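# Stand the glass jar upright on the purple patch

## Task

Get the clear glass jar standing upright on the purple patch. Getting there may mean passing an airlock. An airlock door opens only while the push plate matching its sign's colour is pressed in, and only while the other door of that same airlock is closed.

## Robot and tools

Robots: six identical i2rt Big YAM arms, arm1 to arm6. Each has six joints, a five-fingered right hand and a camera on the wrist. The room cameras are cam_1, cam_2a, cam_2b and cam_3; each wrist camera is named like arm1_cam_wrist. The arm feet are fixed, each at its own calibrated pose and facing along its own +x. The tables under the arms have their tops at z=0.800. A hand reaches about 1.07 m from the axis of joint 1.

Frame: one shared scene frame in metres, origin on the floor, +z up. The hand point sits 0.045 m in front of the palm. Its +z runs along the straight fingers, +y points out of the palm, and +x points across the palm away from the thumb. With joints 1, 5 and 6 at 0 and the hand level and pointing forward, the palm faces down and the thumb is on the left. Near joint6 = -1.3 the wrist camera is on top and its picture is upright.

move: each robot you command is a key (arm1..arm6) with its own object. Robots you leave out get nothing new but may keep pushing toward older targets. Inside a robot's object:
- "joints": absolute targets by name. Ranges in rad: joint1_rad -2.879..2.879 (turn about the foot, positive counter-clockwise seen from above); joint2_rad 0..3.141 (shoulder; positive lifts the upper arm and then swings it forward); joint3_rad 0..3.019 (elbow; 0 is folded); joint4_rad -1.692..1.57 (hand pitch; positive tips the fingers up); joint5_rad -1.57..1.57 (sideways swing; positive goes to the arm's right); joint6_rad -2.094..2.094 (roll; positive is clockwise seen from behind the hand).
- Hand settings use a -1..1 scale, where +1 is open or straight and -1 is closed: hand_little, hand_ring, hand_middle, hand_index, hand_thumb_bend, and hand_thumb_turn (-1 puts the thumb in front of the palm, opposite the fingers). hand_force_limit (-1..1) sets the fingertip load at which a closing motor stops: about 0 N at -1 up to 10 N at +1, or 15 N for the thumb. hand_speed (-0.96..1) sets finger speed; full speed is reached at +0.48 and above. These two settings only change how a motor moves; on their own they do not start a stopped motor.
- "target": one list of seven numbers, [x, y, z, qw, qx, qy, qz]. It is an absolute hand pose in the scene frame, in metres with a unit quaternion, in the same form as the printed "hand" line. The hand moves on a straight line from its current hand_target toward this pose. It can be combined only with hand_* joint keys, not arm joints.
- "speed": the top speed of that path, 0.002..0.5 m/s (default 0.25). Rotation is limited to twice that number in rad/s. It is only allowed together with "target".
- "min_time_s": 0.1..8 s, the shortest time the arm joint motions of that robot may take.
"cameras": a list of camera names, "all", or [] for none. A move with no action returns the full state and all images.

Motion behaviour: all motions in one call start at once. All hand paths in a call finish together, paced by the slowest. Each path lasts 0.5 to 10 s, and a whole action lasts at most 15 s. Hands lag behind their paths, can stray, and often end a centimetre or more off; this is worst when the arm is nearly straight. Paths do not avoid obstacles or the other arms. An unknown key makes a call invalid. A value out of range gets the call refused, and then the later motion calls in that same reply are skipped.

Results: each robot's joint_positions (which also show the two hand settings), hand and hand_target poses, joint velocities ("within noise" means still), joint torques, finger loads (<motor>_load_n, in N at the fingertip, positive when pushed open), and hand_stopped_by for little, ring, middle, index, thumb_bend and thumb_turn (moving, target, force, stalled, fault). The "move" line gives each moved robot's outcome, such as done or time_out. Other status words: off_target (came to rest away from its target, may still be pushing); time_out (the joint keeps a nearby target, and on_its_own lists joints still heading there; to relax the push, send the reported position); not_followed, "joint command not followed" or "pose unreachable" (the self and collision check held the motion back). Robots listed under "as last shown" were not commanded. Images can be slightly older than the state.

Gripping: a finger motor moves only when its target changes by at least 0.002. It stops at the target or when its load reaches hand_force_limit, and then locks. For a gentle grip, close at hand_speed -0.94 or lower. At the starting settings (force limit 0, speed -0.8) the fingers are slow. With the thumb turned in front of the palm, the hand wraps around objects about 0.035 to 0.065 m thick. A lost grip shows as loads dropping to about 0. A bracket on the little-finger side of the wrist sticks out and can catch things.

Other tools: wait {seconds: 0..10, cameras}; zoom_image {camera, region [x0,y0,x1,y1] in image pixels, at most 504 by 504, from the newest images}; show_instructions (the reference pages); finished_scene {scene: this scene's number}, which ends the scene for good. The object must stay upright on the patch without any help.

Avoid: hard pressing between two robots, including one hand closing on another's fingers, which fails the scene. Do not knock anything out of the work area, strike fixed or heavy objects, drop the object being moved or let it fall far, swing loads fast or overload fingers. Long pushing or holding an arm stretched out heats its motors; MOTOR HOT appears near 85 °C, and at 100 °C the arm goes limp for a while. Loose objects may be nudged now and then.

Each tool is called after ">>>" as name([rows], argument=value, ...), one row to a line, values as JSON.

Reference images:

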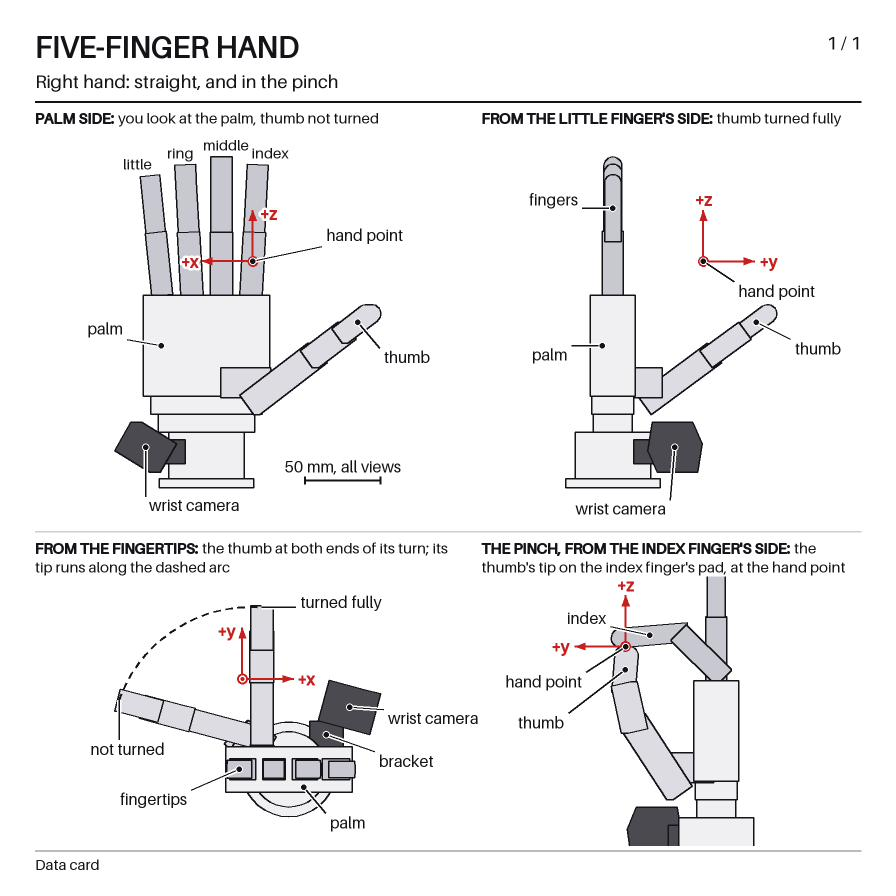

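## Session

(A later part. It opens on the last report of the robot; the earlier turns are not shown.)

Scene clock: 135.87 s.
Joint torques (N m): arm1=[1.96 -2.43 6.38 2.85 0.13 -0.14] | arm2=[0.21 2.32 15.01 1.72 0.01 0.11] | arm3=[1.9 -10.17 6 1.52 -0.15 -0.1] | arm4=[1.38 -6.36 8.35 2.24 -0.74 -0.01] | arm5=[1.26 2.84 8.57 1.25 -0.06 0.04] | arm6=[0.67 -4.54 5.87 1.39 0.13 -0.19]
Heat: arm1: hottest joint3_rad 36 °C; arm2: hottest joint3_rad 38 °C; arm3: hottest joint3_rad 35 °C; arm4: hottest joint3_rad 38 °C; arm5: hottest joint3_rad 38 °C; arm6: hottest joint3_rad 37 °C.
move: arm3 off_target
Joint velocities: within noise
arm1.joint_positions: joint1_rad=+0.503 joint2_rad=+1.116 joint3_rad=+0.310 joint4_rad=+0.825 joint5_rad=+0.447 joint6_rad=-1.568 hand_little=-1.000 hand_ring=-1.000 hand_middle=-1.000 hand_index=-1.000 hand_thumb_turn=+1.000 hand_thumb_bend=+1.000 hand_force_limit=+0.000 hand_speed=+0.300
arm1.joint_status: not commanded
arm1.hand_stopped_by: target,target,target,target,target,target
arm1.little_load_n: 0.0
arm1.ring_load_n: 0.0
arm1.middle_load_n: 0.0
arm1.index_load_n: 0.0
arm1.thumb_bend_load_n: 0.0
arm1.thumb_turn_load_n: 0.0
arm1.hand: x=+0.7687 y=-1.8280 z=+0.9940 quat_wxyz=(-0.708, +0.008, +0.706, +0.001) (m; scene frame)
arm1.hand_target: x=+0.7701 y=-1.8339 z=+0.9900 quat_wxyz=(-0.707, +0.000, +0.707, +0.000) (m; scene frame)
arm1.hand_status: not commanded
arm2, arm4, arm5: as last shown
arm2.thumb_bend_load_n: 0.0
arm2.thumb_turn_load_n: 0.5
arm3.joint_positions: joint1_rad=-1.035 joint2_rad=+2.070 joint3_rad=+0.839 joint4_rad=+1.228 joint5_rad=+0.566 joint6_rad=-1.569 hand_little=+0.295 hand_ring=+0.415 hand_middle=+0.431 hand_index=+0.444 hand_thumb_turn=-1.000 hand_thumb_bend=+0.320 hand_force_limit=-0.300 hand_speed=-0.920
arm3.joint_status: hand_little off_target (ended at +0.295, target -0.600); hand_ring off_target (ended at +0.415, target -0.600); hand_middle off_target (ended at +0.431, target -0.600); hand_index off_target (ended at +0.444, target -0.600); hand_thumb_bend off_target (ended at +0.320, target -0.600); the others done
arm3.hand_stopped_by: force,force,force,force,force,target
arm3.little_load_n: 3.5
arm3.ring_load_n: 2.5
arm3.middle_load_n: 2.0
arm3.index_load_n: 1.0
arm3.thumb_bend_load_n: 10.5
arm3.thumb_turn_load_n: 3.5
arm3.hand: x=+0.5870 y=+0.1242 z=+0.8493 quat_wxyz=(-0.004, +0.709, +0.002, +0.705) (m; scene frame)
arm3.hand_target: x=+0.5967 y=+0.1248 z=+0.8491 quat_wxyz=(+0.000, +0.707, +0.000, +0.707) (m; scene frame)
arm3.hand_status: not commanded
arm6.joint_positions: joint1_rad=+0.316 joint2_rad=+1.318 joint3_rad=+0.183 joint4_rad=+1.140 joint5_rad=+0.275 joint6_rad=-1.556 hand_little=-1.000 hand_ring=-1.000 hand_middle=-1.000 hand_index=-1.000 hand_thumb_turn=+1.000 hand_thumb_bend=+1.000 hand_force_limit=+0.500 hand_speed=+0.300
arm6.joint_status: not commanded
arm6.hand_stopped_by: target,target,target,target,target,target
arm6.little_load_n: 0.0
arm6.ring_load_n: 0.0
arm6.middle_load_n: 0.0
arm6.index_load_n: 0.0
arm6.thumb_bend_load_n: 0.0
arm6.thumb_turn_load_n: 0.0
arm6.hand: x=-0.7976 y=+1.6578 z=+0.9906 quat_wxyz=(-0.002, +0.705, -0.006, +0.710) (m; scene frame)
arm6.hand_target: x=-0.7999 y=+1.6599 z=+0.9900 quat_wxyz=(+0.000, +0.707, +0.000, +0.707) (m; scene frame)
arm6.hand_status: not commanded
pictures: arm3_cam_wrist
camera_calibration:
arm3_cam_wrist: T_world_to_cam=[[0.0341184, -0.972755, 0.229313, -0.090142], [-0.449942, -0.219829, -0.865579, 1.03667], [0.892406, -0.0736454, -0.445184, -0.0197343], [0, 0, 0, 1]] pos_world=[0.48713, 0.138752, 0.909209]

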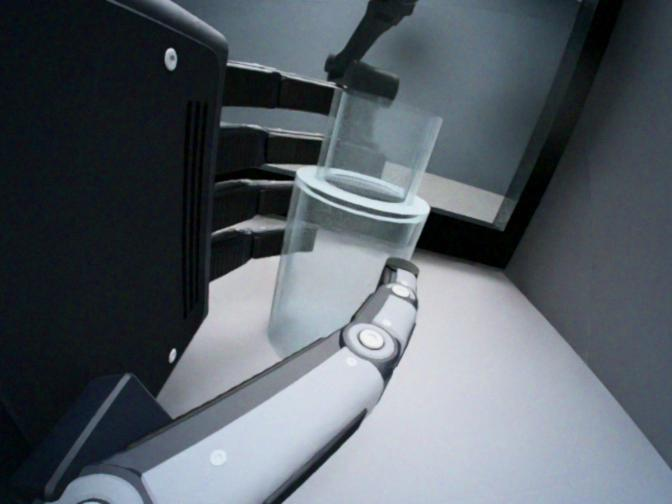

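>>> move(arm3={"target": [0.585, 0.126, 0.91, 0, 0.7071, 0, 0.7071], "speed": 0.12})

>>> move(arm3={"target": [0.29, 0.126, 1.1, 0, 0.7071, 0, 0.7071], "speed": 0.25}, arm1={"target": [0.70, -1.834, 0.99, 0.7071, 0, -0.7071, 0], "speed": 0.12}, cameras=["arm3_cam_wrist", "cam_2b", "cam_2a", "cam_1"])

Scene clock: 139.27 s.
Joint torques (N m): arm1=[2.08 -2.49 6.37 2.85 0.13 -0.14] | arm2=[0.09 1.9 14.9 1.68 -0.02 0.08] | arm3=[3.25 -11.99 4.88 1.78 -0.06 -0.08] | arm4=[1.32 -6.36 8.32 2.22 -0.73 -0.01] | arm5=[1.32 2.9 8.54 1.26 -0.07 0.05] | arm6=[0.67 -4.95 6.05 1.36 0.17 -0.17]
Heat: arm1: hottest joint3_rad 36 °C; arm2: hottest joint3_rad 39 °C; arm3: hottest joint3_rad 35 °C; arm4: hottest joint3_rad 38 °C; arm5: hottest joint3_rad 38 °C; arm6: hottest joint3_rad 37 °C.
move: arm3 off_target
Joint velocities: within noise
arm1, arm2, arm4, arm5, arm6: as last shown
arm2.thumb_turn_load_n: 0.0
arm3.joint_positions: joint1_rad=-1.035 joint2_rad=+1.922 joint3_rad=+0.823 joint4_rad=+1.084 joint5_rad=+0.580 joint6_rad=-1.571 hand_little=+0.295 hand_ring=+0.415 hand_middle=+0.431 hand_index=+0.444 hand_thumb_turn=-1.000 hand_thumb_bend=+0.320 hand_force_limit=-0.300 hand_speed=-0.920
arm3.joint_status: not commanded
arm3.hand_stopped_by: force,force,force,force,force,target
arm3.little_load_n: 1.5
arm3.ring_load_n: 2.5
arm3.middle_load_n: 2.5
arm3.index_load_n: 1.5
arm3.thumb_bend_load_n: 10.0
arm3.thumb_turn_load_n: 4.0
arm3.hand: x=+0.5857 y=+0.1208 z=+0.8993 quat_wxyz=(+0.004, +0.712, +0.000, +0.702) (m; scene frame)
arm3.hand_target: x=+0.5850 y=+0.1259 z=+0.9100 quat_wxyz=(+0.000, +0.707, +0.000, +0.707) (m; scene frame)
arm3.hand_status: off_target (0.012 m and 1.0 deg from the pose sent, 0.061 m and 0.6 deg at the start)
pictures: none

Scene clock: 141.83 s.
Joint torques (N m): arm1=[-0.62 -4.72 9.17 2.88 -0.18 -0.12] | arm2=[0.38 1.85 14.98 1.57 0.05 0.11] | arm3=[3.31 -2.78 10.04 1.21 -0.03 -0.01] | arm4=[1.26 -6.42 8.32 2.24 -0.74 0] | arm5=[1.38 2.67 8.57 1.28 -0.06 0.04] | arm6=[0.73 -4.66 6.11 1.33 0.12 -0.19]
Heat: arm1: hottest joint3_rad 36 °C; arm2: hottest joint3_rad 39 °C; arm3: hottest joint3_rad 35 °C; arm4: hottest joint3_rad 38 °C; arm5: hottest joint3_rad 38 °C; arm6: hottest joint3_rad 37 °C.
move: arm1 off_target; arm3 off_target
Joint velocities: within noise
arm1.joint_positions: joint1_rad=+0.443 joint2_rad=+1.315 joint3_rad=+0.423 joint4_rad=+0.869 joint5_rad=+0.360 joint6_rad=-1.568 hand_little=-1.000 hand_ring=-1.000 hand_middle=-1.000 hand_index=-1.000 hand_thumb_turn=+1.000 hand_thumb_bend=+1.000 hand_force_limit=+0.000 hand_speed=+0.300
arm1.joint_status: not commanded
arm1.hand_stopped_by: target,target,target,target,target,target
arm1.little_load_n: 0.0
arm1.ring_load_n: 0.0
arm1.middle_load_n: 0.0
arm1.index_load_n: 0.0
arm1.thumb_bend_load_n: 0.0
arm1.thumb_turn_load_n: 0.0
arm1.hand: x=+0.7157 y=-1.8369 z=+0.9755 quat_wxyz=(-0.694, -0.007, +0.720, -0.003) (m; scene frame)
arm1.hand_target: x=+0.7012 y=-1.8338 z=+0.9901 quat_wxyz=(-0.707, +0.000, +0.707, +0.000) (m; scene frame)
arm1.hand_status: off_target (0.022 m and 2.3 deg from the pose sent, 0.069 m and 0.9 deg at the start)
arm2, arm5, arm6: as last shown
arm2.thumb_turn_load_n: 0.5
arm3.joint_positions: joint1_rad=-0.395 joint2_rad=+0.942 joint3_rad=+0.476 joint4_rad=+0.434 joint5_rad=+1.221 joint6_rad=-1.583 hand_little=+0.295 hand_ring=+0.415 hand_middle=+0.431 hand_index=+0.444 hand_thumb_turn=-1.000 hand_thumb_bend=+0.320 hand_force_limit=-0.300 hand_speed=-0.920
arm3.joint_status: not commanded
arm3.hand_stopped_by: force,force,force,force,force,target
arm3.little_load_n: 2.0
arm3.ring_load_n: 2.5
arm3.middle_load_n: 2.5
arm3.index_load_n: 1.5
arm3.thumb_bend_load_n: 9.5
arm3.thumb_turn_load_n: 4.0
arm3.hand: x=+0.2908 y=+0.1198 z=+1.0835 quat_wxyz=(+0.017, +0.712, +0.011, +0.702) (m; scene frame)
arm3.hand_target: x=+0.2900 y=+0.1256 z=+1.0999 quat_wxyz=(+0.000, +0.707, +0.000, +0.707) (m; scene frame)
arm3.hand_status: off_target (0.018 m and 2.4 deg from the pose sent, 0.357 m and 1.0 deg at the start)
arm4.joint_positions: joint1_rad=+1.341 joint2_rad=+1.423 joint3_rad=+0.362 joint4_rad=+1.027 joint5_rad=-0.182 joint6_rad=-1.581 hand_little=-1.001 hand_ring=-1.000 hand_middle=-1.000 hand_index=-1.000 hand_thumb_turn=+1.000 hand_thumb_bend=+1.000 hand_force_limit=+0.000 hand_speed=+0.300
arm4.joint_status: not commanded
arm4.hand_stopped_by: target,target,target,target,target,target
arm4.little_load_n: -8.0
arm4.ring_load_n: 0.0
arm4.middle_load_n: 0.0
arm4.index_load_n: 0.0
arm4.thumb_bend_load_n: 0.0
arm4.thumb_turn_load_n: 0.0
arm4.hand: x=+0.5029 y=-2.0582 z=+0.9716 quat_wxyz=(+0.007, +0.719, -0.011, +0.695) (m; scene frame)
arm4.hand_target: x=+0.5189 y=-2.0548 z=+0.9851 quat_wxyz=(+0.000, +0.707, +0.000, +0.707) (m; scene frame)
arm4.hand_status: not commanded
pictures: arm3_cam_wrist, cam_1, cam_2a, cam_2b
camera_calibration:
arm3_cam_wrist: T_world_to_cam=[[0.0217701, -0.962525, 0.270316, -0.180076], [-0.460843, -0.249604, -0.851658, 1.09678], [0.887215, -0.106033, -0.449007, 0.358131], [0, 0, 0, 1]] pos_world=[0.191623, 0.138406, 1.14356]

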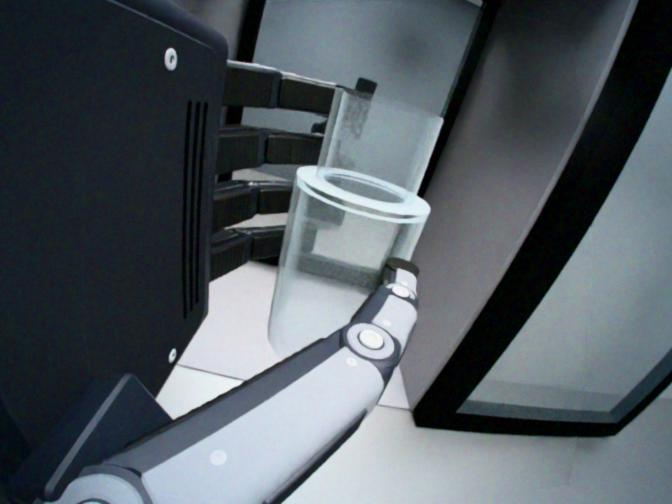

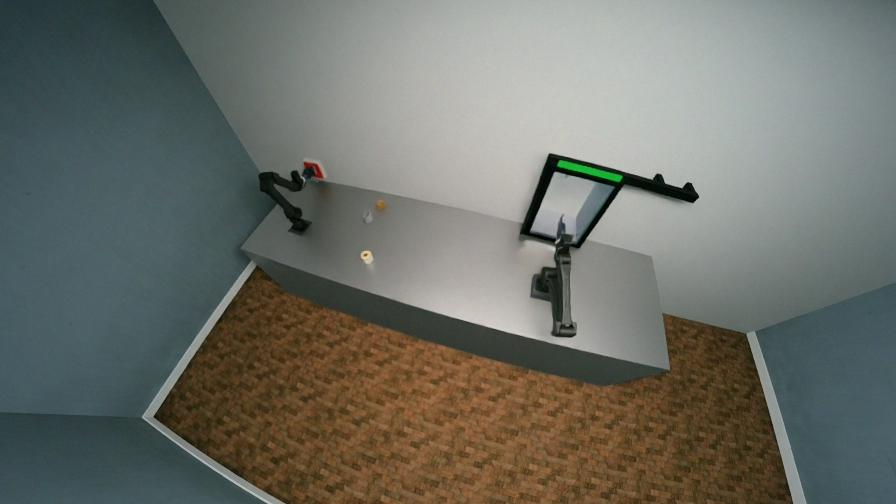

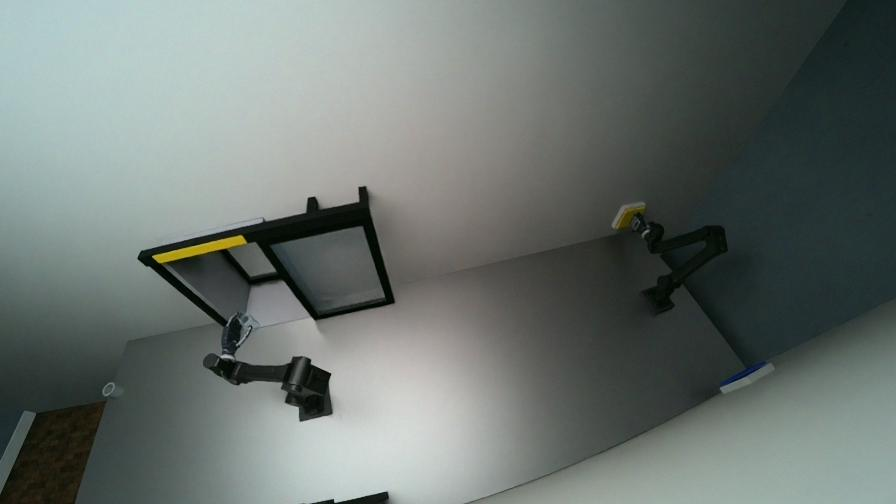

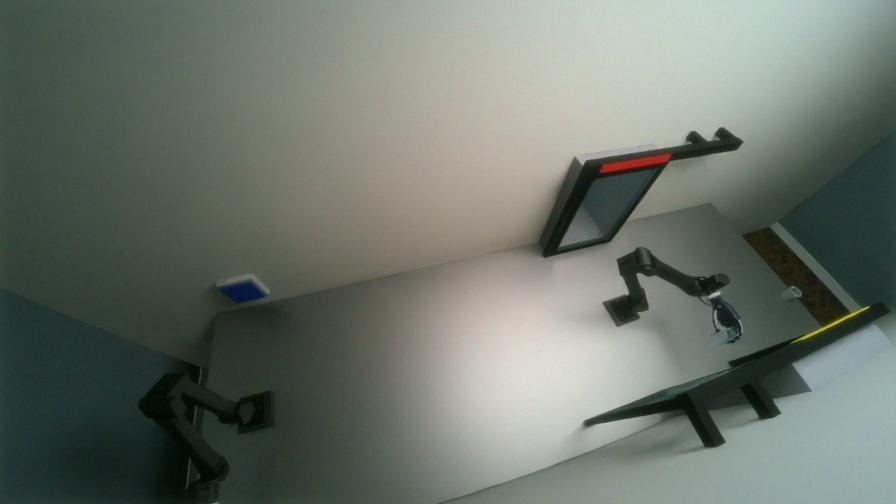

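>>> move(arm3={"target": [0.06, 0.30, 1.13, 0.5, 0.5, -0.5, 0.5], "speed": 0.25}, arm4={"joints": {"joint2_rad": 0.61, "joint3_rad": 1.1, "joint4_rad": -1.0, "joint5_rad": 0.0}, "min_time_s": 2}, cameras=["cam_2b", "cam_2a"])

>>> move(arm1={"target": [0.68, -1.834, 0.99, 0.7071, 0, -0.7071, 0], "speed": 0.1}, arm4={"joints": {"joint1_rad": -1.377}, "min_time_s": 3}, cameras=["cam_2b", "cam_1"])

Scene clock: 147.47 s.
Joint torques (N m): arm1=[-0.62 -4.72 9.16 2.92 -0.18 -0.13] | arm2=[0.44 2.08 15.1 1.68 0 0.09] | arm3=[3.08 -4.31 11.86 1.01 0.07 -0.22] | arm4=[1.03 -1.2 12.27 1.42 0.14 -0.1] | arm5=[1.14 2.84 8.57 1.26 -0.06 0.04] | arm6=[0.62 -4.84 6.05 1.31 0.18 -0.17]
Heat: arm1: hottest joint3_rad 36 °C; arm2: hottest joint3_rad 39 °C; arm3: hottest joint3_rad 35 °C; arm4: hottest joint3_rad 39 °C; arm5: hottest joint3_rad 39 °C; arm6: hottest joint3_rad 37 °C.
move: arm3 off_target; arm4 done
Joint velocities: within noise
arm1, arm2, arm5, arm6: as last shown
arm2.little_load_n: 0.5
arm2.thumb_turn_load_n: 0.0
arm3.joint_positions: joint1_rad=+0.346 joint2_rad=+1.232 joint3_rad=+0.736 joint4_rad=+0.375 joint5_rad=+1.565 joint6_rad=-1.592 hand_little=+0.295 hand_ring=+0.415 hand_middle=+0.431 hand_index=+0.444 hand_thumb_turn=-1.000 hand_thumb_bend=+0.320 hand_force_limit=-0.300 hand_speed=-0.920
arm3.joint_status: not commanded
arm3.hand_stopped_by: force,force,force,force,force,target
arm3.little_load_n: 1.5
arm3.ring_load_n: 2.5
arm3.middle_load_n: 2.5
arm3.index_load_n: 1.5
arm3.thumb_bend_load_n: 9.5
arm3.thumb_turn_load_n: 3.5
arm3.hand: x=+0.0687 y=+0.2880 z=+1.1095 quat_wxyz=(-0.089, +0.683, +0.185, +0.701) (m; scene frame)
arm3.hand_target: x=+0.0611 y=+0.2994 z=+1.1296 quat_wxyz=(-0.097, +0.684, +0.180, +0.700) (m; scene frame)
arm3.hand_status: off_target (0.025 m and 112.5 deg from the pose sent, 0.297 m and 89.6 deg at the start; pose on its path clipped on 94 of 124 steps; a joint's target at an end of its range on 109 of 124 steps)
arm4.joint_positions: joint1_rad=+1.342 joint2_rad=+0.606 joint3_rad=+1.054 joint4_rad=-0.992 joint5_rad=-0.003 joint6_rad=-1.572 hand_little=-1.000 hand_ring=-1.000 hand_middle=-1.000 hand_index=-1.000 hand_thumb_turn=+1.000 hand_thumb_bend=+1.000 hand_force_limit=+0.000 hand_speed=+0.300
arm4.joint_status: all done
arm4.hand_stopped_by: target,target,target,target,target,target
arm4.little_load_n: 0.0
arm4.ring_load_n: 0.0
arm4.middle_load_n: 0.0
arm4.index_load_n: 0.0
arm4.thumb_bend_load_n: 0.0
arm4.thumb_turn_load_n: 0.0
arm4.hand: x=+0.3125 y=-2.0562 z=+1.2316 quat_wxyz=(+0.045, +0.867, -0.091, +0.488) (m; scene frame)
arm4.hand_target: x=+0.3123 y=-2.0560 z=+1.2550 quat_wxyz=(+0.050, +0.859, -0.086, +0.503) (m; scene frame)
arm4.hand_status: not commanded
pictures: cam_2a, cam_2b

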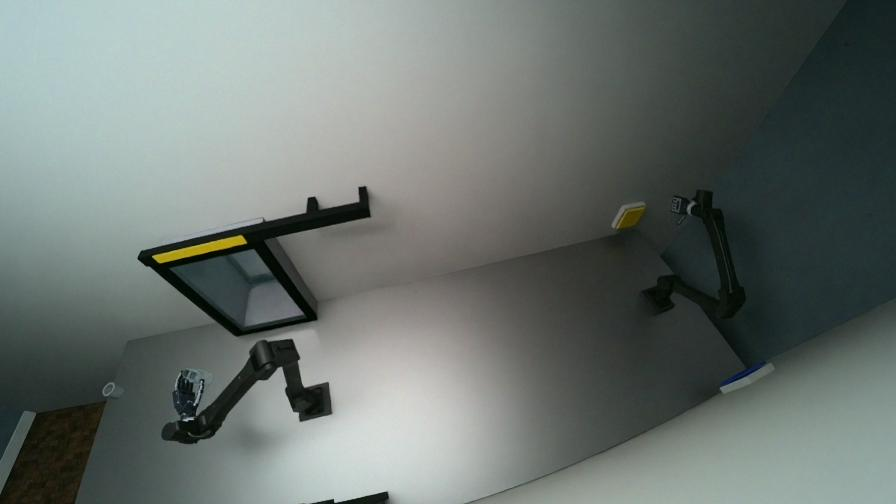

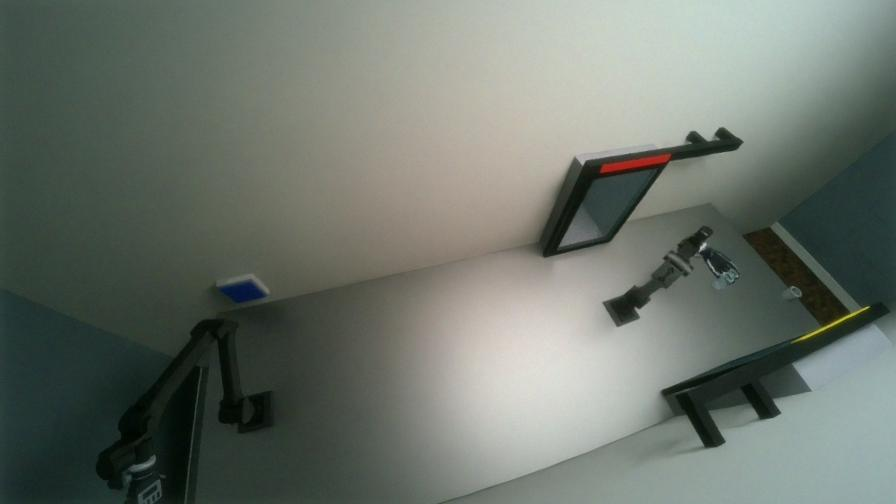

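Scene clock: 150.93 s.
Joint torques (N m): arm1=[-0.5 -5.42 9.17 2.97 -0.18 -0.12] | arm2=[0.03 2.2 14.93 1.62 0.01 0.11] | arm3=[3.19 -4.42 11.85 0.83 0.08 -0.22] | arm4=[-0.38 -0.85 12.27 1.4 0.09 -0.09] | arm5=[1.26 2.9 8.58 1.26 -0.06 0.05] | arm6=[0.67 -5.25 6.08 1.36 0.14 -0.17]
Heat: arm1: hottest joint3_rad 36 °C; arm2: hottest joint3_rad 40 °C; arm3: hottest joint3_rad 36 °C; arm4: hottest joint3_rad 39 °C; arm5: hottest joint3_rad 39 °C; arm6: hottest joint3_rad 36 °C.
move: arm1 off_target; arm4 done
Joint velocities: within noise
arm1.joint_positions: joint1_rad=+0.422 joint2_rad=+1.364 joint3_rad=+0.471 joint4_rad=+0.869 joint5_rad=+0.339 joint6_rad=-1.568 hand_little=-1.000 hand_ring=-1.000 hand_middle=-1.000 hand_index=-1.000 hand_thumb_turn=+1.000 hand_thumb_bend=+1.000 hand_force_limit=+0.000 hand_speed=+0.300
arm1.joint_status: not commanded
arm1.hand_stopped_by: target,target,target,target,target,target
arm1.little_load_n: 0.0
arm1.ring_load_n: 0.0
arm1.middle_load_n: 0.0
arm1.index_load_n: 0.0
arm1.thumb_bend_load_n: 0.5
arm1.thumb_turn_load_n: 0.0
arm1.hand: x=+0.6959 y=-1.8373 z=+0.9758 quat_wxyz=(-0.694, -0.007, +0.720, -0.002) (m; scene frame)
arm1.hand_target: x=+0.6812 y=-1.8337 z=+0.9900 quat_wxyz=(-0.707, +0.000, +0.707, +0.000) (m; scene frame)
arm1.hand_status: off_target (0.022 m and 2.3 deg from the pose sent, 0.039 m and 2.3 deg at the start)
arm2, arm3, arm6: as last shown
arm2.little_load_n: 0.0
arm2.thumb_turn_load_n: 0.5
arm3.joint_positions: joint1_rad=+0.346 joint2_rad=+1.233 joint3_rad=+0.736 joint4_rad=+0.373 joint5_rad=+1.565 joint6_rad=-1.594 hand_little=+0.295 hand_ring=+0.415 hand_middle=+0.431 hand_index=+0.444 hand_thumb_turn=-1.000 hand_thumb_bend=+0.320 hand_force_limit=-0.300 hand_speed=-0.920
arm3.little_load_n: 2.0
arm3.index_load_n: 2.0
arm3.thumb_bend_load_n: 10.0
arm3.hand: x=+0.0687 y=+0.2879 z=+1.1094 quat_wxyz=(-0.087, +0.683, +0.187, +0.701) (m; scene frame)
arm3.hand_target: x=+0.0612 y=+0.2993 z=+1.1295 quat_wxyz=(-0.097, +0.684, +0.180, +0.700) (m; scene frame)
arm4.joint_positions: joint1_rad=-1.364 joint2_rad=+0.606 joint3_rad=+1.054 joint4_rad=-0.992 joint5_rad=-0.001 joint6_rad=-1.572 hand_little=-1.000 hand_ring=-1.000 hand_middle=-1.000 hand_index=-1.000 hand_thumb_turn=+1.000 hand_thumb_bend=+1.000 hand_force_limit=+0.000 hand_speed=+0.300
arm4.joint_status: all done
arm4.hand_stopped_by: target,target,target,target,target,target
arm4.little_load_n: 0.0
arm4.ring_load_n: 0.0
arm4.middle_load_n: 0.0
arm4.index_load_n: 0.0
arm4.thumb_bend_load_n: 0.0
arm4.thumb_turn_load_n: 0.0
arm4.hand: x=-0.2887 y=-1.9453 z=+1.2326 quat_wxyz=(+0.487, +0.103, -0.866, +0.052) (m; scene frame)
arm4.hand_target: x=-0.2885 y=-1.9407 z=+1.2560 quat_wxyz=(+0.503, +0.099, -0.857, +0.048) (m; scene frame)
arm4.hand_status: not commanded
arm5.joint_positions: joint1_rad=-1.083 joint2_rad=+0.614 joint3_rad=+1.399 joint4_rad=-1.536 joint5_rad=+0.000 joint6_rad=-1.200 hand_little=+1.000 hand_ring=+1.000 hand_middle=+1.000 hand_index=+1.000 hand_thumb_turn=+1.000 hand_thumb_bend=+1.000 hand_force_limit=+0.000 hand_speed=-0.800
arm5.joint_status: not commanded
arm5.hand_stopped_by: target,target,target,target,target,target
arm5.little_load_n: 0.0
arm5.ring_load_n: 0.0
arm5.middle_load_n: 0.0
arm5.index_load_n: 0.0
arm5.thumb_bend_load_n: 0.0
arm5.thumb_turn_load_n: 0.0
arm5.hand: x=-1.1106 y=-0.0952 z=+1.3214 quat_wxyz=(+0.125, +0.719, -0.570, +0.378) (m; scene frame)
arm5.hand_target: x=-1.1105 y=-0.0952 z=+1.3328 quat_wxyz=(+0.128, +0.714, -0.567, +0.391) (m; scene frame)
arm5.hand_status: not commanded
pictures: cam_1, cam_2b

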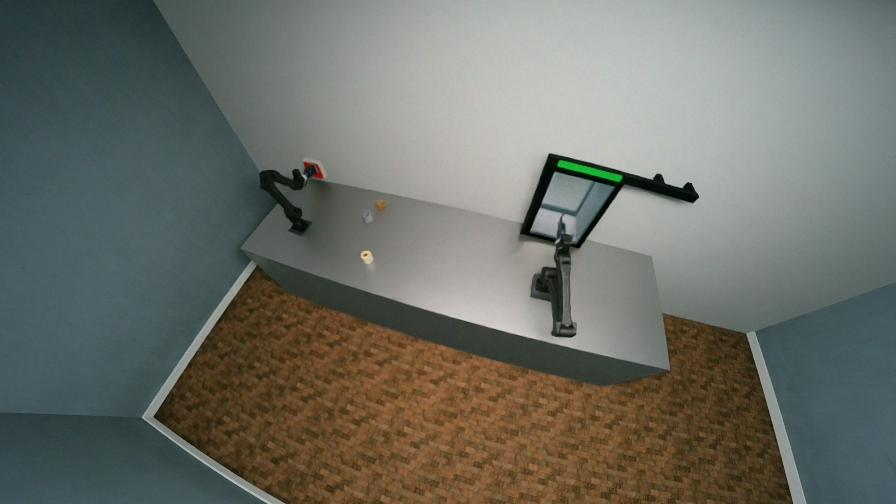

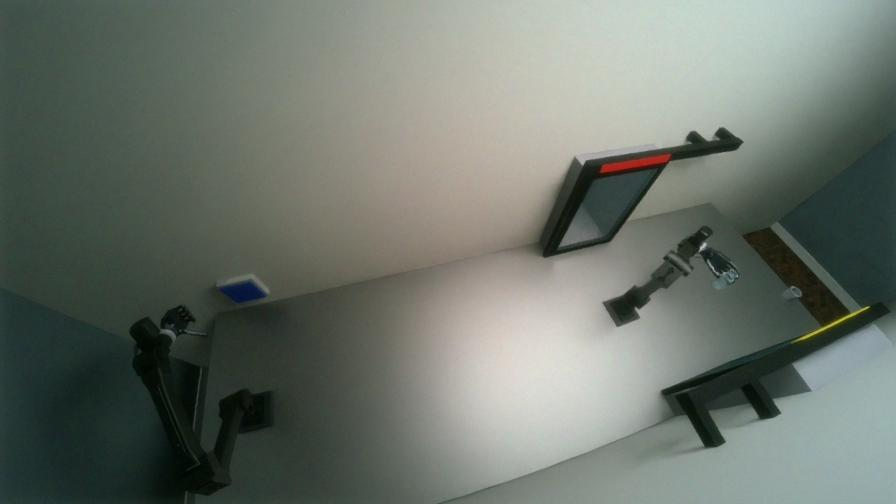

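>>> move(arm3={"joints": {"joint1_rad": 0.6, "joint2_rad": 0.9, "joint3_rad": 0.45, "joint4_rad": 0.45, "joint5_rad": 0.3, "joint6_rad": -1.57}, "min_time_s": 2.5}, arm1={"target": [0.655, -1.834, 0.99, 0.7071, 0, -0.7071, 0], "speed": 0.06}, arm4={"joints": {"joint2_rad": 0.95, "joint3_rad": 0.4, "joint4_rad": 0.55, "joint5_rad": 0.222, "joint6_rad": -1.57}, "min_time_s": 2.5}, cameras=["cam_2b", "cam_1", "arm4_cam_wrist", "arm1_cam_wrist", "arm3_cam_wrist"])

Scene clock: 156.17 s.
Joint torques (N m): arm1=[-1.61 -3.72 12.07 2 -0.67 -0.11] | arm2=[0.26 2.08 14.95 1.59 0 0.11] | arm3=[3.19 -3.14 8.57 3.19 -0.25 -0.02] | arm4=[-0.15 -4.13 7.82 2.73 0.14 0.01] | arm5=[1.32 2.84 8.54 1.32 -0.06 0.04] | arm6=[0.79 -4.72 6.11 1.24 0.12 -0.16]
Heat: arm1: hottest joint3_rad 37 °C; arm2: hottest joint3_rad 40 °C; arm3: hottest joint3_rad 36 °C; arm4: hottest joint3_rad 39 °C; arm5: hottest joint3_rad 39 °C; arm6: hottest joint3_rad 36 °C.
move: arm1 off_target; arm3 done; arm4 done
Joint velocities: within noise
arm1.joint_positions: joint1_rad=+0.414 joint2_rad=+1.389 joint3_rad=+0.487 joint4_rad=+0.888 joint5_rad=+0.328 joint6_rad=-1.571 hand_little=-1.000 hand_ring=-1.000 hand_middle=-1.000 hand_index=-1.000 hand_thumb_turn=+1.000 hand_thumb_bend=+1.000 hand_force_limit=+0.000 hand_speed=+0.300
arm1.joint_status: not commanded
arm1.hand_stopped_by: target,target,target,target,target,target
arm1.little_load_n: -4.5
arm1.ring_load_n: 0.0
arm1.middle_load_n: -0.5
arm1.index_load_n: 0.0
arm1.thumb_bend_load_n: 0.0
arm1.thumb_turn_load_n: 0.0
arm1.hand: x=+0.6879 y=-1.8380 z=+0.9761 quat_wxyz=(-0.697, -0.008, +0.717, -0.004) (m; scene frame)
arm1.hand_target: x=+0.6586 y=-1.8332 z=+0.9905 quat_wxyz=(-0.707, +0.000, +0.707, +0.000) (m; scene frame)
arm1.hand_status: off_target (0.036 m and 1.9 deg from the pose sent, 0.043 m and 2.3 deg at the start)
arm2, arm5, arm6: as last shown
arm3.joint_positions: joint1_rad=+0.591 joint2_rad=+0.917 joint3_rad=+0.445 joint4_rad=+0.419 joint5_rad=+0.302 joint6_rad=-1.572 hand_little=+0.295 hand_ring=+0.415 hand_middle=+0.431 hand_index=+0.444 hand_thumb_turn=-1.000 hand_thumb_bend=+0.320 hand_force_limit=-0.300 hand_speed=-0.920
arm3.joint_status: all done
arm3.hand_stopped_by: force,force,force,force,force,target
arm3.little_load_n: 2.0
arm3.ring_load_n: 2.0
arm3.middle_load_n: 2.5
arm3.index_load_n: 1.5
arm3.thumb_bend_load_n: 9.5
arm3.thumb_turn_load_n: 3.5
arm3.hand: x=-0.1540 y=+0.3426 z=+1.0681 quat_wxyz=(-0.558, +0.417, +0.592, +0.407) (m; scene frame)
arm3.hand_target: x=-0.1580 y=+0.3410 z=+1.0856 quat_wxyz=(-0.579, +0.408, +0.576, +0.409) (m; scene frame)
arm3.hand_status: not commanded
arm4.joint_positions: joint1_rad=-1.364 joint2_rad=+0.945 joint3_rad=+0.406 joint4_rad=+0.530 joint5_rad=+0.219 joint6_rad=-1.572 hand_little=-1.000 hand_ring=-1.000 hand_middle=-1.000 hand_index=-1.000 hand_thumb_turn=+1.000 hand_thumb_bend=+1.000 hand_force_limit=+0.000 hand_speed=+0.300
arm4.joint_status: all done
arm4.hand_stopped_by: target,target,target,target,target,target
arm4.little_load_n: 0.0
arm4.ring_load_n: 0.0
arm4.middle_load_n: 0.5
arm4.index_load_n: 0.0
arm4.thumb_bend_load_n: 0.0
arm4.thumb_turn_load_n: 0.0
arm4.hand: x=-0.4207 y=-1.9325 z=+1.0784 quat_wxyz=(+0.704, +0.008, -0.710, -0.001) (m; scene frame)
arm4.hand_target: x=-0.4205 y=-1.9260 z=+1.0781 quat_wxyz=(+0.707, +0.001, -0.707, -0.005) (m; scene frame)
arm4.hand_status: not commanded
pictures: arm1_cam_wrist, arm3_cam_wrist, arm4_cam_wrist, cam_1, cam_2b
camera_calibration:
arm1_cam_wrist: T_world_to_cam=[[-0.0448305, 0.94703, 0.318, 1.45815], [0.447466, 0.303638, -0.841177, 1.08657], [-0.893177, 0.104584, -0.437376, 1.34674], [0, 0, 0, 1]] pos_world=[0.782044, -1.85168, 1.03934]
arm3_cam_wrist: T_world_to_cam=[[0.905158, 0.346128, 0.246746, -0.238875], [0.37743, -0.387412, -0.841106, 1.09936], [-0.195538, 0.854463, -0.481308, 0.30813], [0, 0, 0, 1]] pos_world=[-0.13846, 0.245301, 1.13192]
arm4_cam_wrist: T_world_to_cam=[[-0.0257079, 0.945634, 0.324214, 1.46496], [0.404548, 0.306419, -0.861654, 1.71059], [-0.914155, 0.109009, -0.390432, 0.36064], [0, 0, 0, 1]] pos_world=[-0.324675, -1.94879, 1.13978]

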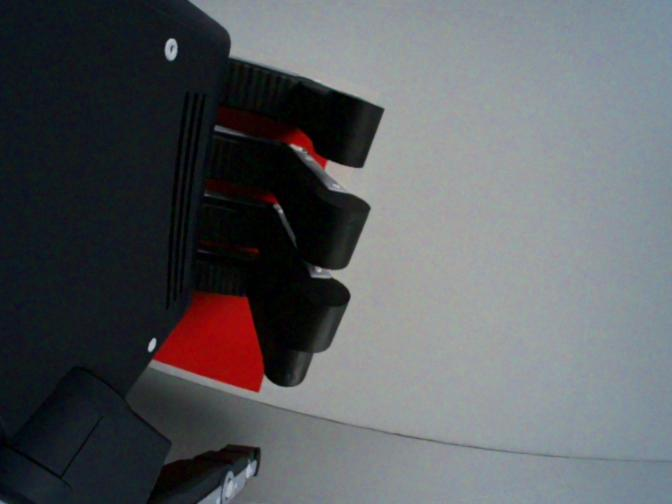

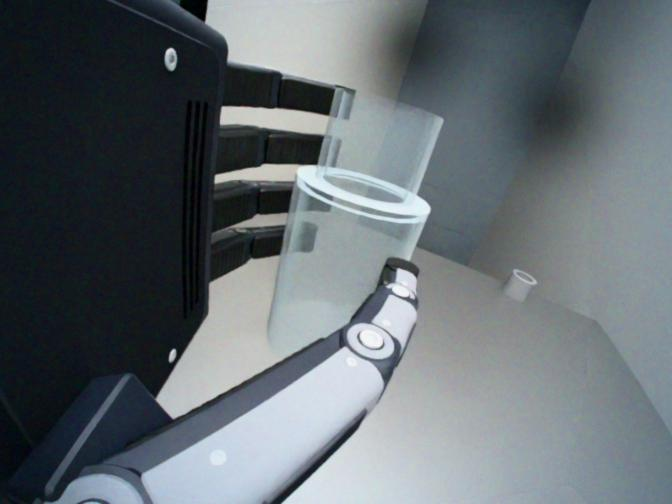

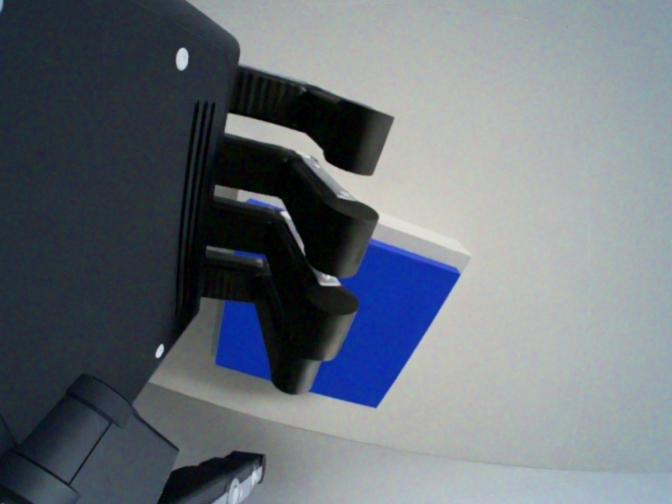

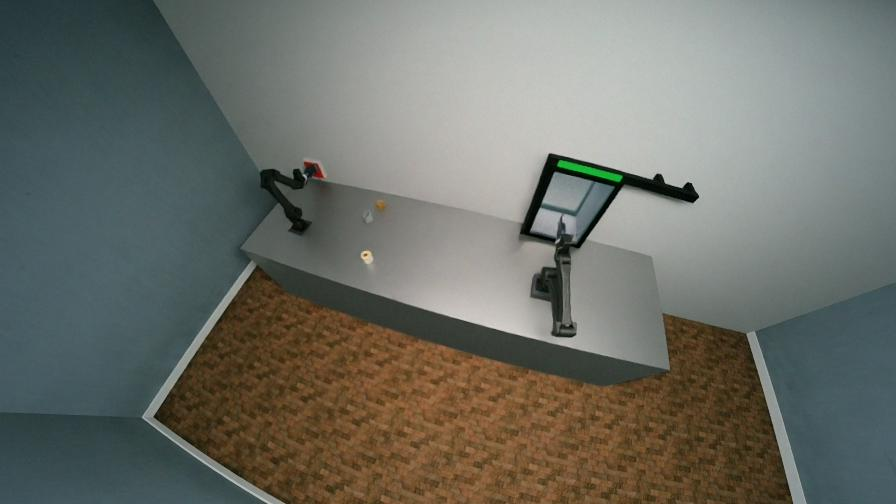

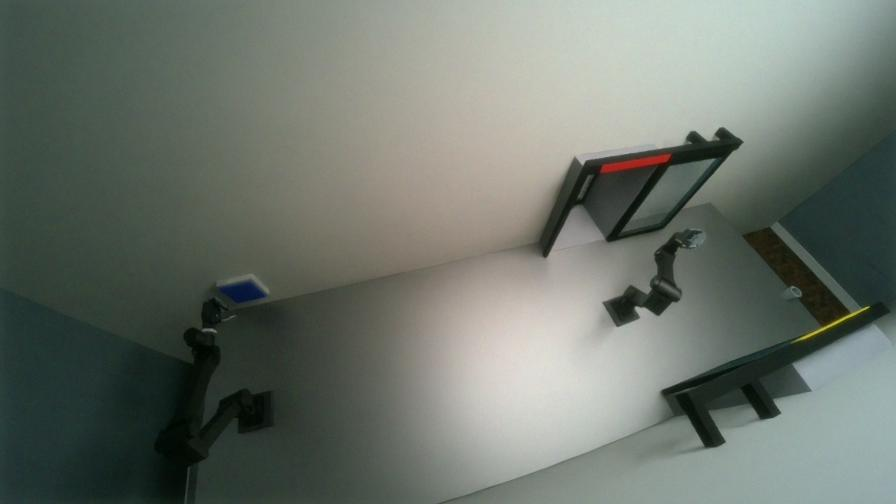

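>>> move(arm3={"target": [-0.33, -0.06, 1.1, 0.7071, 0, -0.7071, 0], "speed": 0.3}, cameras=["cam_2b", "arm3_cam_wrist"])

Scene clock: 160.07 s.
Joint torques (N m): arm1=[-1.55 -3.66 12.04 2.03 -0.67 -0.1] | arm2=[0.03 2.2 14.97 1.57 0.01 0.06] | arm3=[2.96 2.61 11.75 3.26 -0.07 -0.05] | arm4=[-0.26 -4.19 7.8 2.7 0.14 0.02] | arm5=[1.32 2.84 8.59 1.28 -0.07 0.04] | arm6=[0.91 -4.42 6.11 1.43 0.14 -0.19]
Heat: arm1: hottest joint3_rad 39 °C; arm2: hottest joint3_rad 41 °C; arm3: hottest joint3_rad 37 °C; arm4: hottest joint3_rad 39 °C; arm5: hottest joint3_rad 39 °C; arm6: hottest joint3_rad 36 °C.
move: arm3 off_target
Joint velocities: within noise
arm1, arm2, arm4, arm5, arm6: as last shown
arm1.little_load_n: -5.0
arm1.middle_load_n: 0.0
arm2.thumb_turn_load_n: 0.0
arm3.joint_positions: joint1_rad=+1.881 joint2_rad=+0.348 joint3_rad=+0.300 joint4_rad=-0.019 joint5_rad=+0.354 joint6_rad=-1.566 hand_little=+0.295 hand_ring=+0.415 hand_middle=+0.431 hand_index=+0.444 hand_thumb_turn=-1.000 hand_thumb_bend=+0.320 hand_force_limit=-0.300 hand_speed=-0.920
arm3.joint_status: not commanded
arm3.hand_stopped_by: force,force,force,force,force,target
arm3.little_load_n: 2.0
arm3.ring_load_n: 2.0
arm3.middle_load_n: 2.5
arm3.index_load_n: 1.5
arm3.thumb_bend_load_n: 10.0
arm3.thumb_turn_load_n: 3.5
arm3.hand: x=-0.3247 y=-0.0566 z=+1.0703 quat_wxyz=(-0.685, -0.006, +0.728, +0.009) (m; scene frame)
arm3.hand_target: x=-0.3281 y=-0.0598 z=+1.0996 quat_wxyz=(-0.707, +0.000, +0.707, +0.000) (m; scene frame)
arm3.hand_status: off_target (0.030 m and 3.7 deg from the pose sent, 0.441 m and 71.3 deg at the start)
arm4.middle_load_n: 0.0
pictures: arm3_cam_wrist, cam_2b
camera_calibration:
arm3_cam_wrist: T_world_to_cam=[[-0.0351185, 0.967333, 0.251066, -0.2216], [0.500674, 0.234451, -0.833282, 1.07788], [-0.864923, 0.0964388, -0.492552, 0.368587], [0, 0, 0, 1]] pos_world=[-0.228648, -0.0738941, 1.13536]

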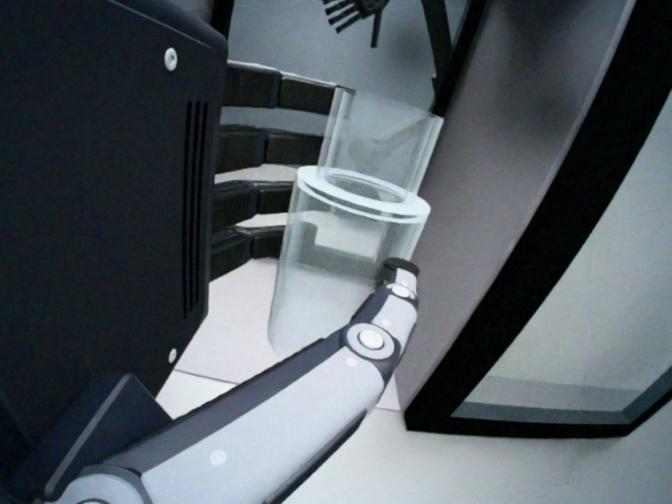

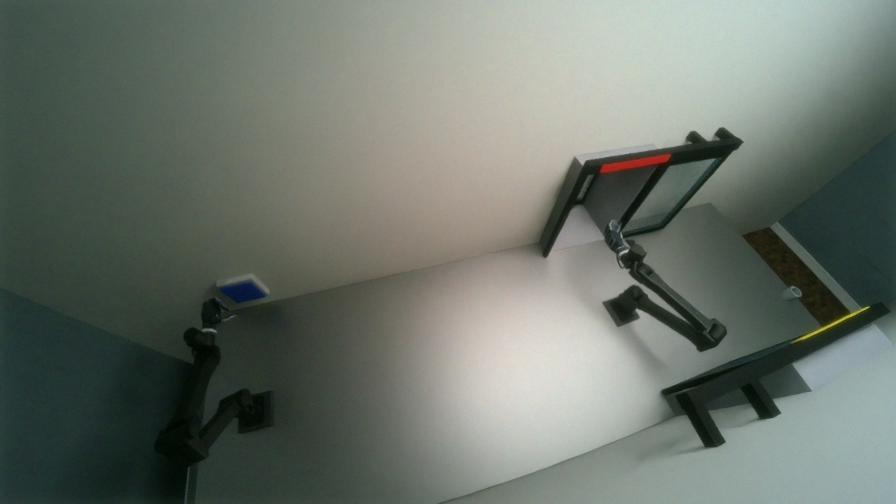

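>>> move(arm3={"target": [-0.46, -0.11, 1.0, 0.7182, 0, -0.6959, 0], "speed": 0.2})

>>> move(arm3={"target": [-0.60, -0.107, 0.885, 0.7224, 0, -0.6915, 0], "speed": 0.15}, cameras=["cam_2b", "arm3_cam_wrist", "cam_3"])

Scene clock: 164.03 s.
Joint torques (N m): arm1=[-1.61 -3.78 12.07 2.02 -0.67 -0.1] | arm2=[0.56 2.43 15.08 1.54 0.01 0.11] | arm3=[3.08 -3.37 9.57 3.12 -0.08 -0.22] | arm4=[-0.26 -4.13 7.79 2.71 0.13 0.01] | arm5=[1.2 2.84 8.54 1.29 -0.06 0.04] | arm6=[0.91 -4.31 6.04 1.31 0.16 -0.19]
Heat: arm1: hottest joint3_rad 39 °C; arm2: hottest joint3_rad 41 °C; arm3: hottest joint3_rad 37 °C; arm4: hottest joint3_rad 39 °C; arm5: hottest joint3_rad 39 °C; arm6: hottest joint3_rad 36 °C.
move: arm3 off_target
Joint velocities: within noise
arm1, arm4, arm5, arm6: as last shown
arm1.little_load_n: -4.5
arm2.joint_positions: joint1_rad=+0.207 joint2_rad=+0.010 joint3_rad=+0.289 joint4_rad=-0.344 joint5_rad=+0.220 joint6_rad=-1.582 hand_little=+1.000 hand_ring=+1.000 hand_middle=+1.000 hand_index=+1.000 hand_thumb_turn=-1.000 hand_thumb_bend=+1.000 hand_force_limit=-0.300 hand_speed=-0.600
arm2.joint_status: not commanded
arm2.hand_stopped_by: target,target,target,target,target,target
arm2.little_load_n: 0.0
arm2.ring_load_n: 0.0
arm2.middle_load_n: 0.0
arm2.index_load_n: 0.0
arm2.thumb_bend_load_n: 0.0
arm2.thumb_turn_load_n: 0.5
arm2.hand: x=+0.9208 y=+0.1431 z=+1.1194 quat_wxyz=(+0.690, +0.008, -0.724, -0.010) (m; scene frame)
arm2.hand_target: x=+0.9271 y=+0.1431 z=+1.1495 quat_wxyz=(+0.707, +0.000, -0.707, +0.000) (m; scene frame)
arm2.hand_status: not commanded
arm3.joint_positions: joint1_rad=+1.888 joint2_rad=+1.269 joint3_rad=+0.312 joint4_rad=+0.909 joint5_rad=+0.362 joint6_rad=-1.560 hand_little=+0.295 hand_ring=+0.415 hand_middle=+0.431 hand_index=+0.444 hand_thumb_turn=-1.000 hand_thumb_bend=+0.320 hand_force_limit=-0.300 hand_speed=-0.920
arm3.joint_status: not commanded
arm3.hand_stopped_by: force,force,force,force,force,target
arm3.little_load_n: 2.0
arm3.ring_load_n: 2.5
arm3.middle_load_n: 2.5
arm3.index_load_n: 2.0
arm3.thumb_bend_load_n: 9.5
arm3.thumb_turn_load_n: 3.5
arm3.hand: x=-0.4412 y=-0.1004 z=+0.9698 quat_wxyz=(-0.692, -0.001, +0.722, +0.006) (m; scene frame)
arm3.hand_target: x=-0.4579 y=-0.1096 z=+1.0001 quat_wxyz=(-0.718, +0.000, +0.696, +0.000) (m; scene frame)
arm3.hand_status: off_target (0.037 m and 4.3 deg from the pose sent, 0.162 m and 5.4 deg at the start)
pictures: none

Scene clock: 166.07 s.
Joint torques (N m): arm1=[-1.67 -3.72 12.04 2.02 -0.67 -0.1] | arm2=[0.09 1.73 15.08 1.66 0.03 0.11] | arm3=[1.38 -9.41 6.22 3.19 -0.25 -0.21] | arm4=[-0.38 -4.07 7.82 2.73 0.14 0.01] | arm5=[1.32 2.78 8.55 1.25 -0.07 0.05] | arm6=[0.38 -5.07 6.08 1.21 0.12 -0.19]
Heat: arm1: hottest joint3_rad 40 °C; arm2: hottest joint3_rad 41 °C; arm3: hottest joint3_rad 37 °C; arm4: hottest joint3_rad 38 °C; arm5: hottest joint3_rad 39 °C; arm6: hottest joint3_rad 36 °C.
move: arm3 off_target
Joint velocities: within noise
arm1, arm2, arm4, arm5: as last shown
arm3.joint_positions: joint1_rad=+1.780 joint2_rad=+1.952 joint3_rad=+0.659 joint4_rad=+1.270 joint5_rad=+0.241 joint6_rad=-1.560 hand_little=+0.295 hand_ring=+0.415 hand_middle=+0.431 hand_index=+0.444 hand_thumb_turn=-1.000 hand_thumb_bend=+0.320 hand_force_limit=-0.300 hand_speed=-0.920
arm3.joint_status: not commanded
arm3.hand_stopped_by: force,force,force,force,force,target
arm3.little_load_n: 2.0
arm3.ring_load_n: 2.5
arm3.middle_load_n: 2.5
arm3.index_load_n: 1.5
arm3.thumb_bend_load_n: 9.5
arm3.thumb_turn_load_n: 3.5
arm3.hand: x=-0.5838 y=-0.1091 z=+0.8646 quat_wxyz=(-0.700, -0.002, +0.714, -0.003) (m; scene frame)
arm3.hand_target: x=-0.5987 y=-0.1068 z=+0.8852 quat_wxyz=(-0.722, +0.000, +0.692, +0.000) (m; scene frame)
arm3.hand_status: off_target (0.026 m and 3.7 deg from the pose sent, 0.180 m and 5.0 deg at the start)
arm6.joint_positions: joint1_rad=+0.316 joint2_rad=+1.318 joint3_rad=+0.183 joint4_rad=+1.140 joint5_rad=+0.275 joint6_rad=-1.556 hand_little=-1.000 hand_ring=-1.000 hand_middle=-1.000 hand_index=-1.000 hand_thumb_turn=+1.000 hand_thumb_bend=+1.000 hand_force_limit=+0.500 hand_speed=+0.300
arm6.joint_status: not commanded
arm6.hand_stopped_by: target,target,target,target,target,target
arm6.little_load_n: 0.0
arm6.ring_load_n: 0.0
arm6.middle_load_n: 0.0
arm6.index_load_n: 0.0
arm6.thumb_bend_load_n: 0.0
arm6.thumb_turn_load_n: 0.0
arm6.hand: x=-0.7976 y=+1.6578 z=+0.9906 quat_wxyz=(-0.002, +0.705, -0.006, +0.710) (m; scene frame)
arm6.hand_target: x=-0.7999 y=+1.6599 z=+0.9900 quat_wxyz=(+0.000, +0.707, +0.000, +0.707) (m; scene frame)
arm6.hand_status: not commanded
pictures: arm3_cam_wrist, cam_2b, cam_3
camera_calibration:
arm3_cam_wrist: T_world_to_cam=[[-0.0370759, 0.972653, 0.229286, -0.109959], [0.463484, 0.220011, -0.858358, 1.04691], [-0.885329, 0.0744463, -0.458966, 0.00504302], [0, 0, 0, 1]] pos_world=[-0.484837, -0.123753, 0.926146]

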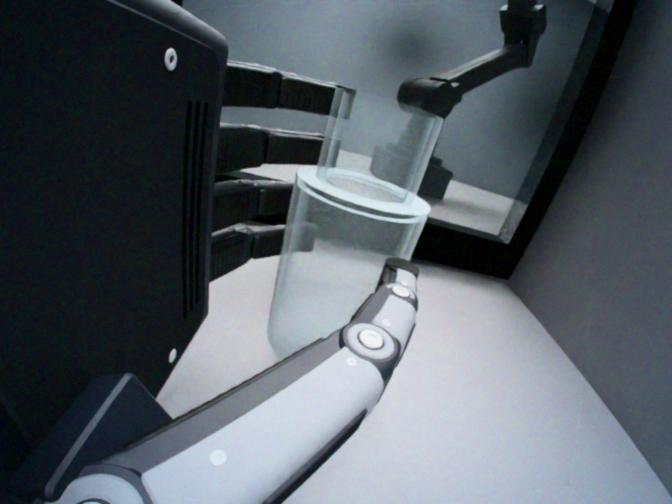

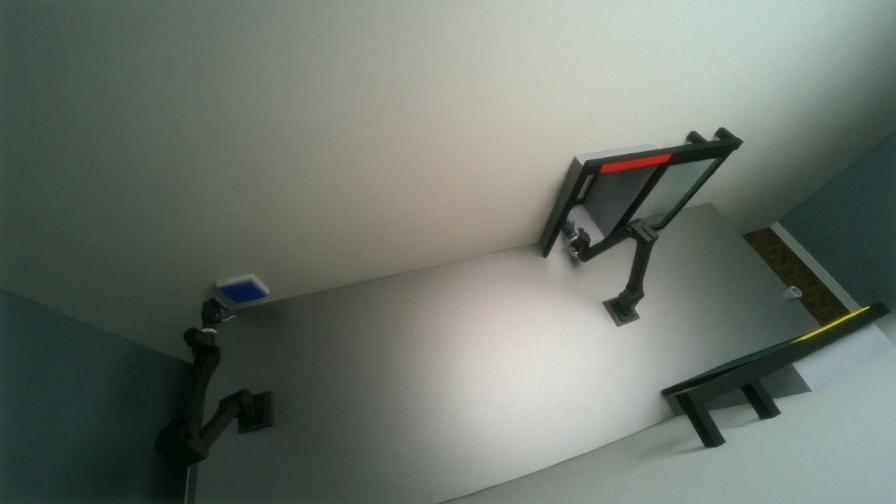

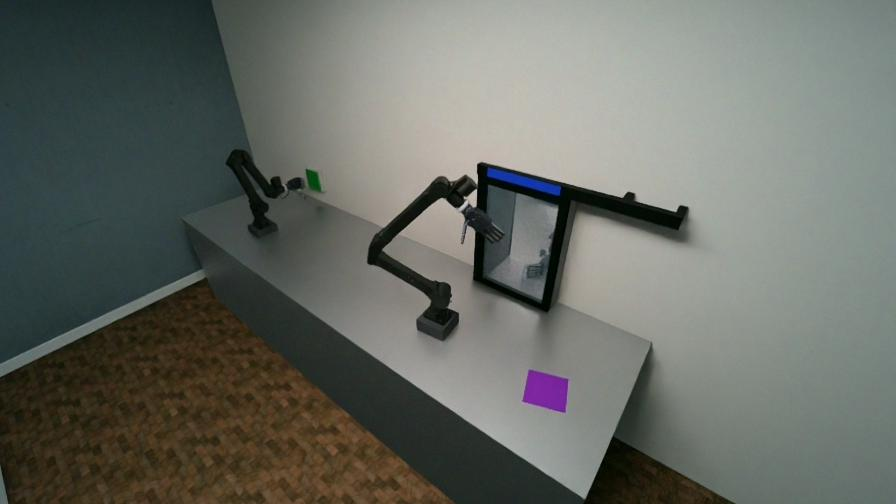

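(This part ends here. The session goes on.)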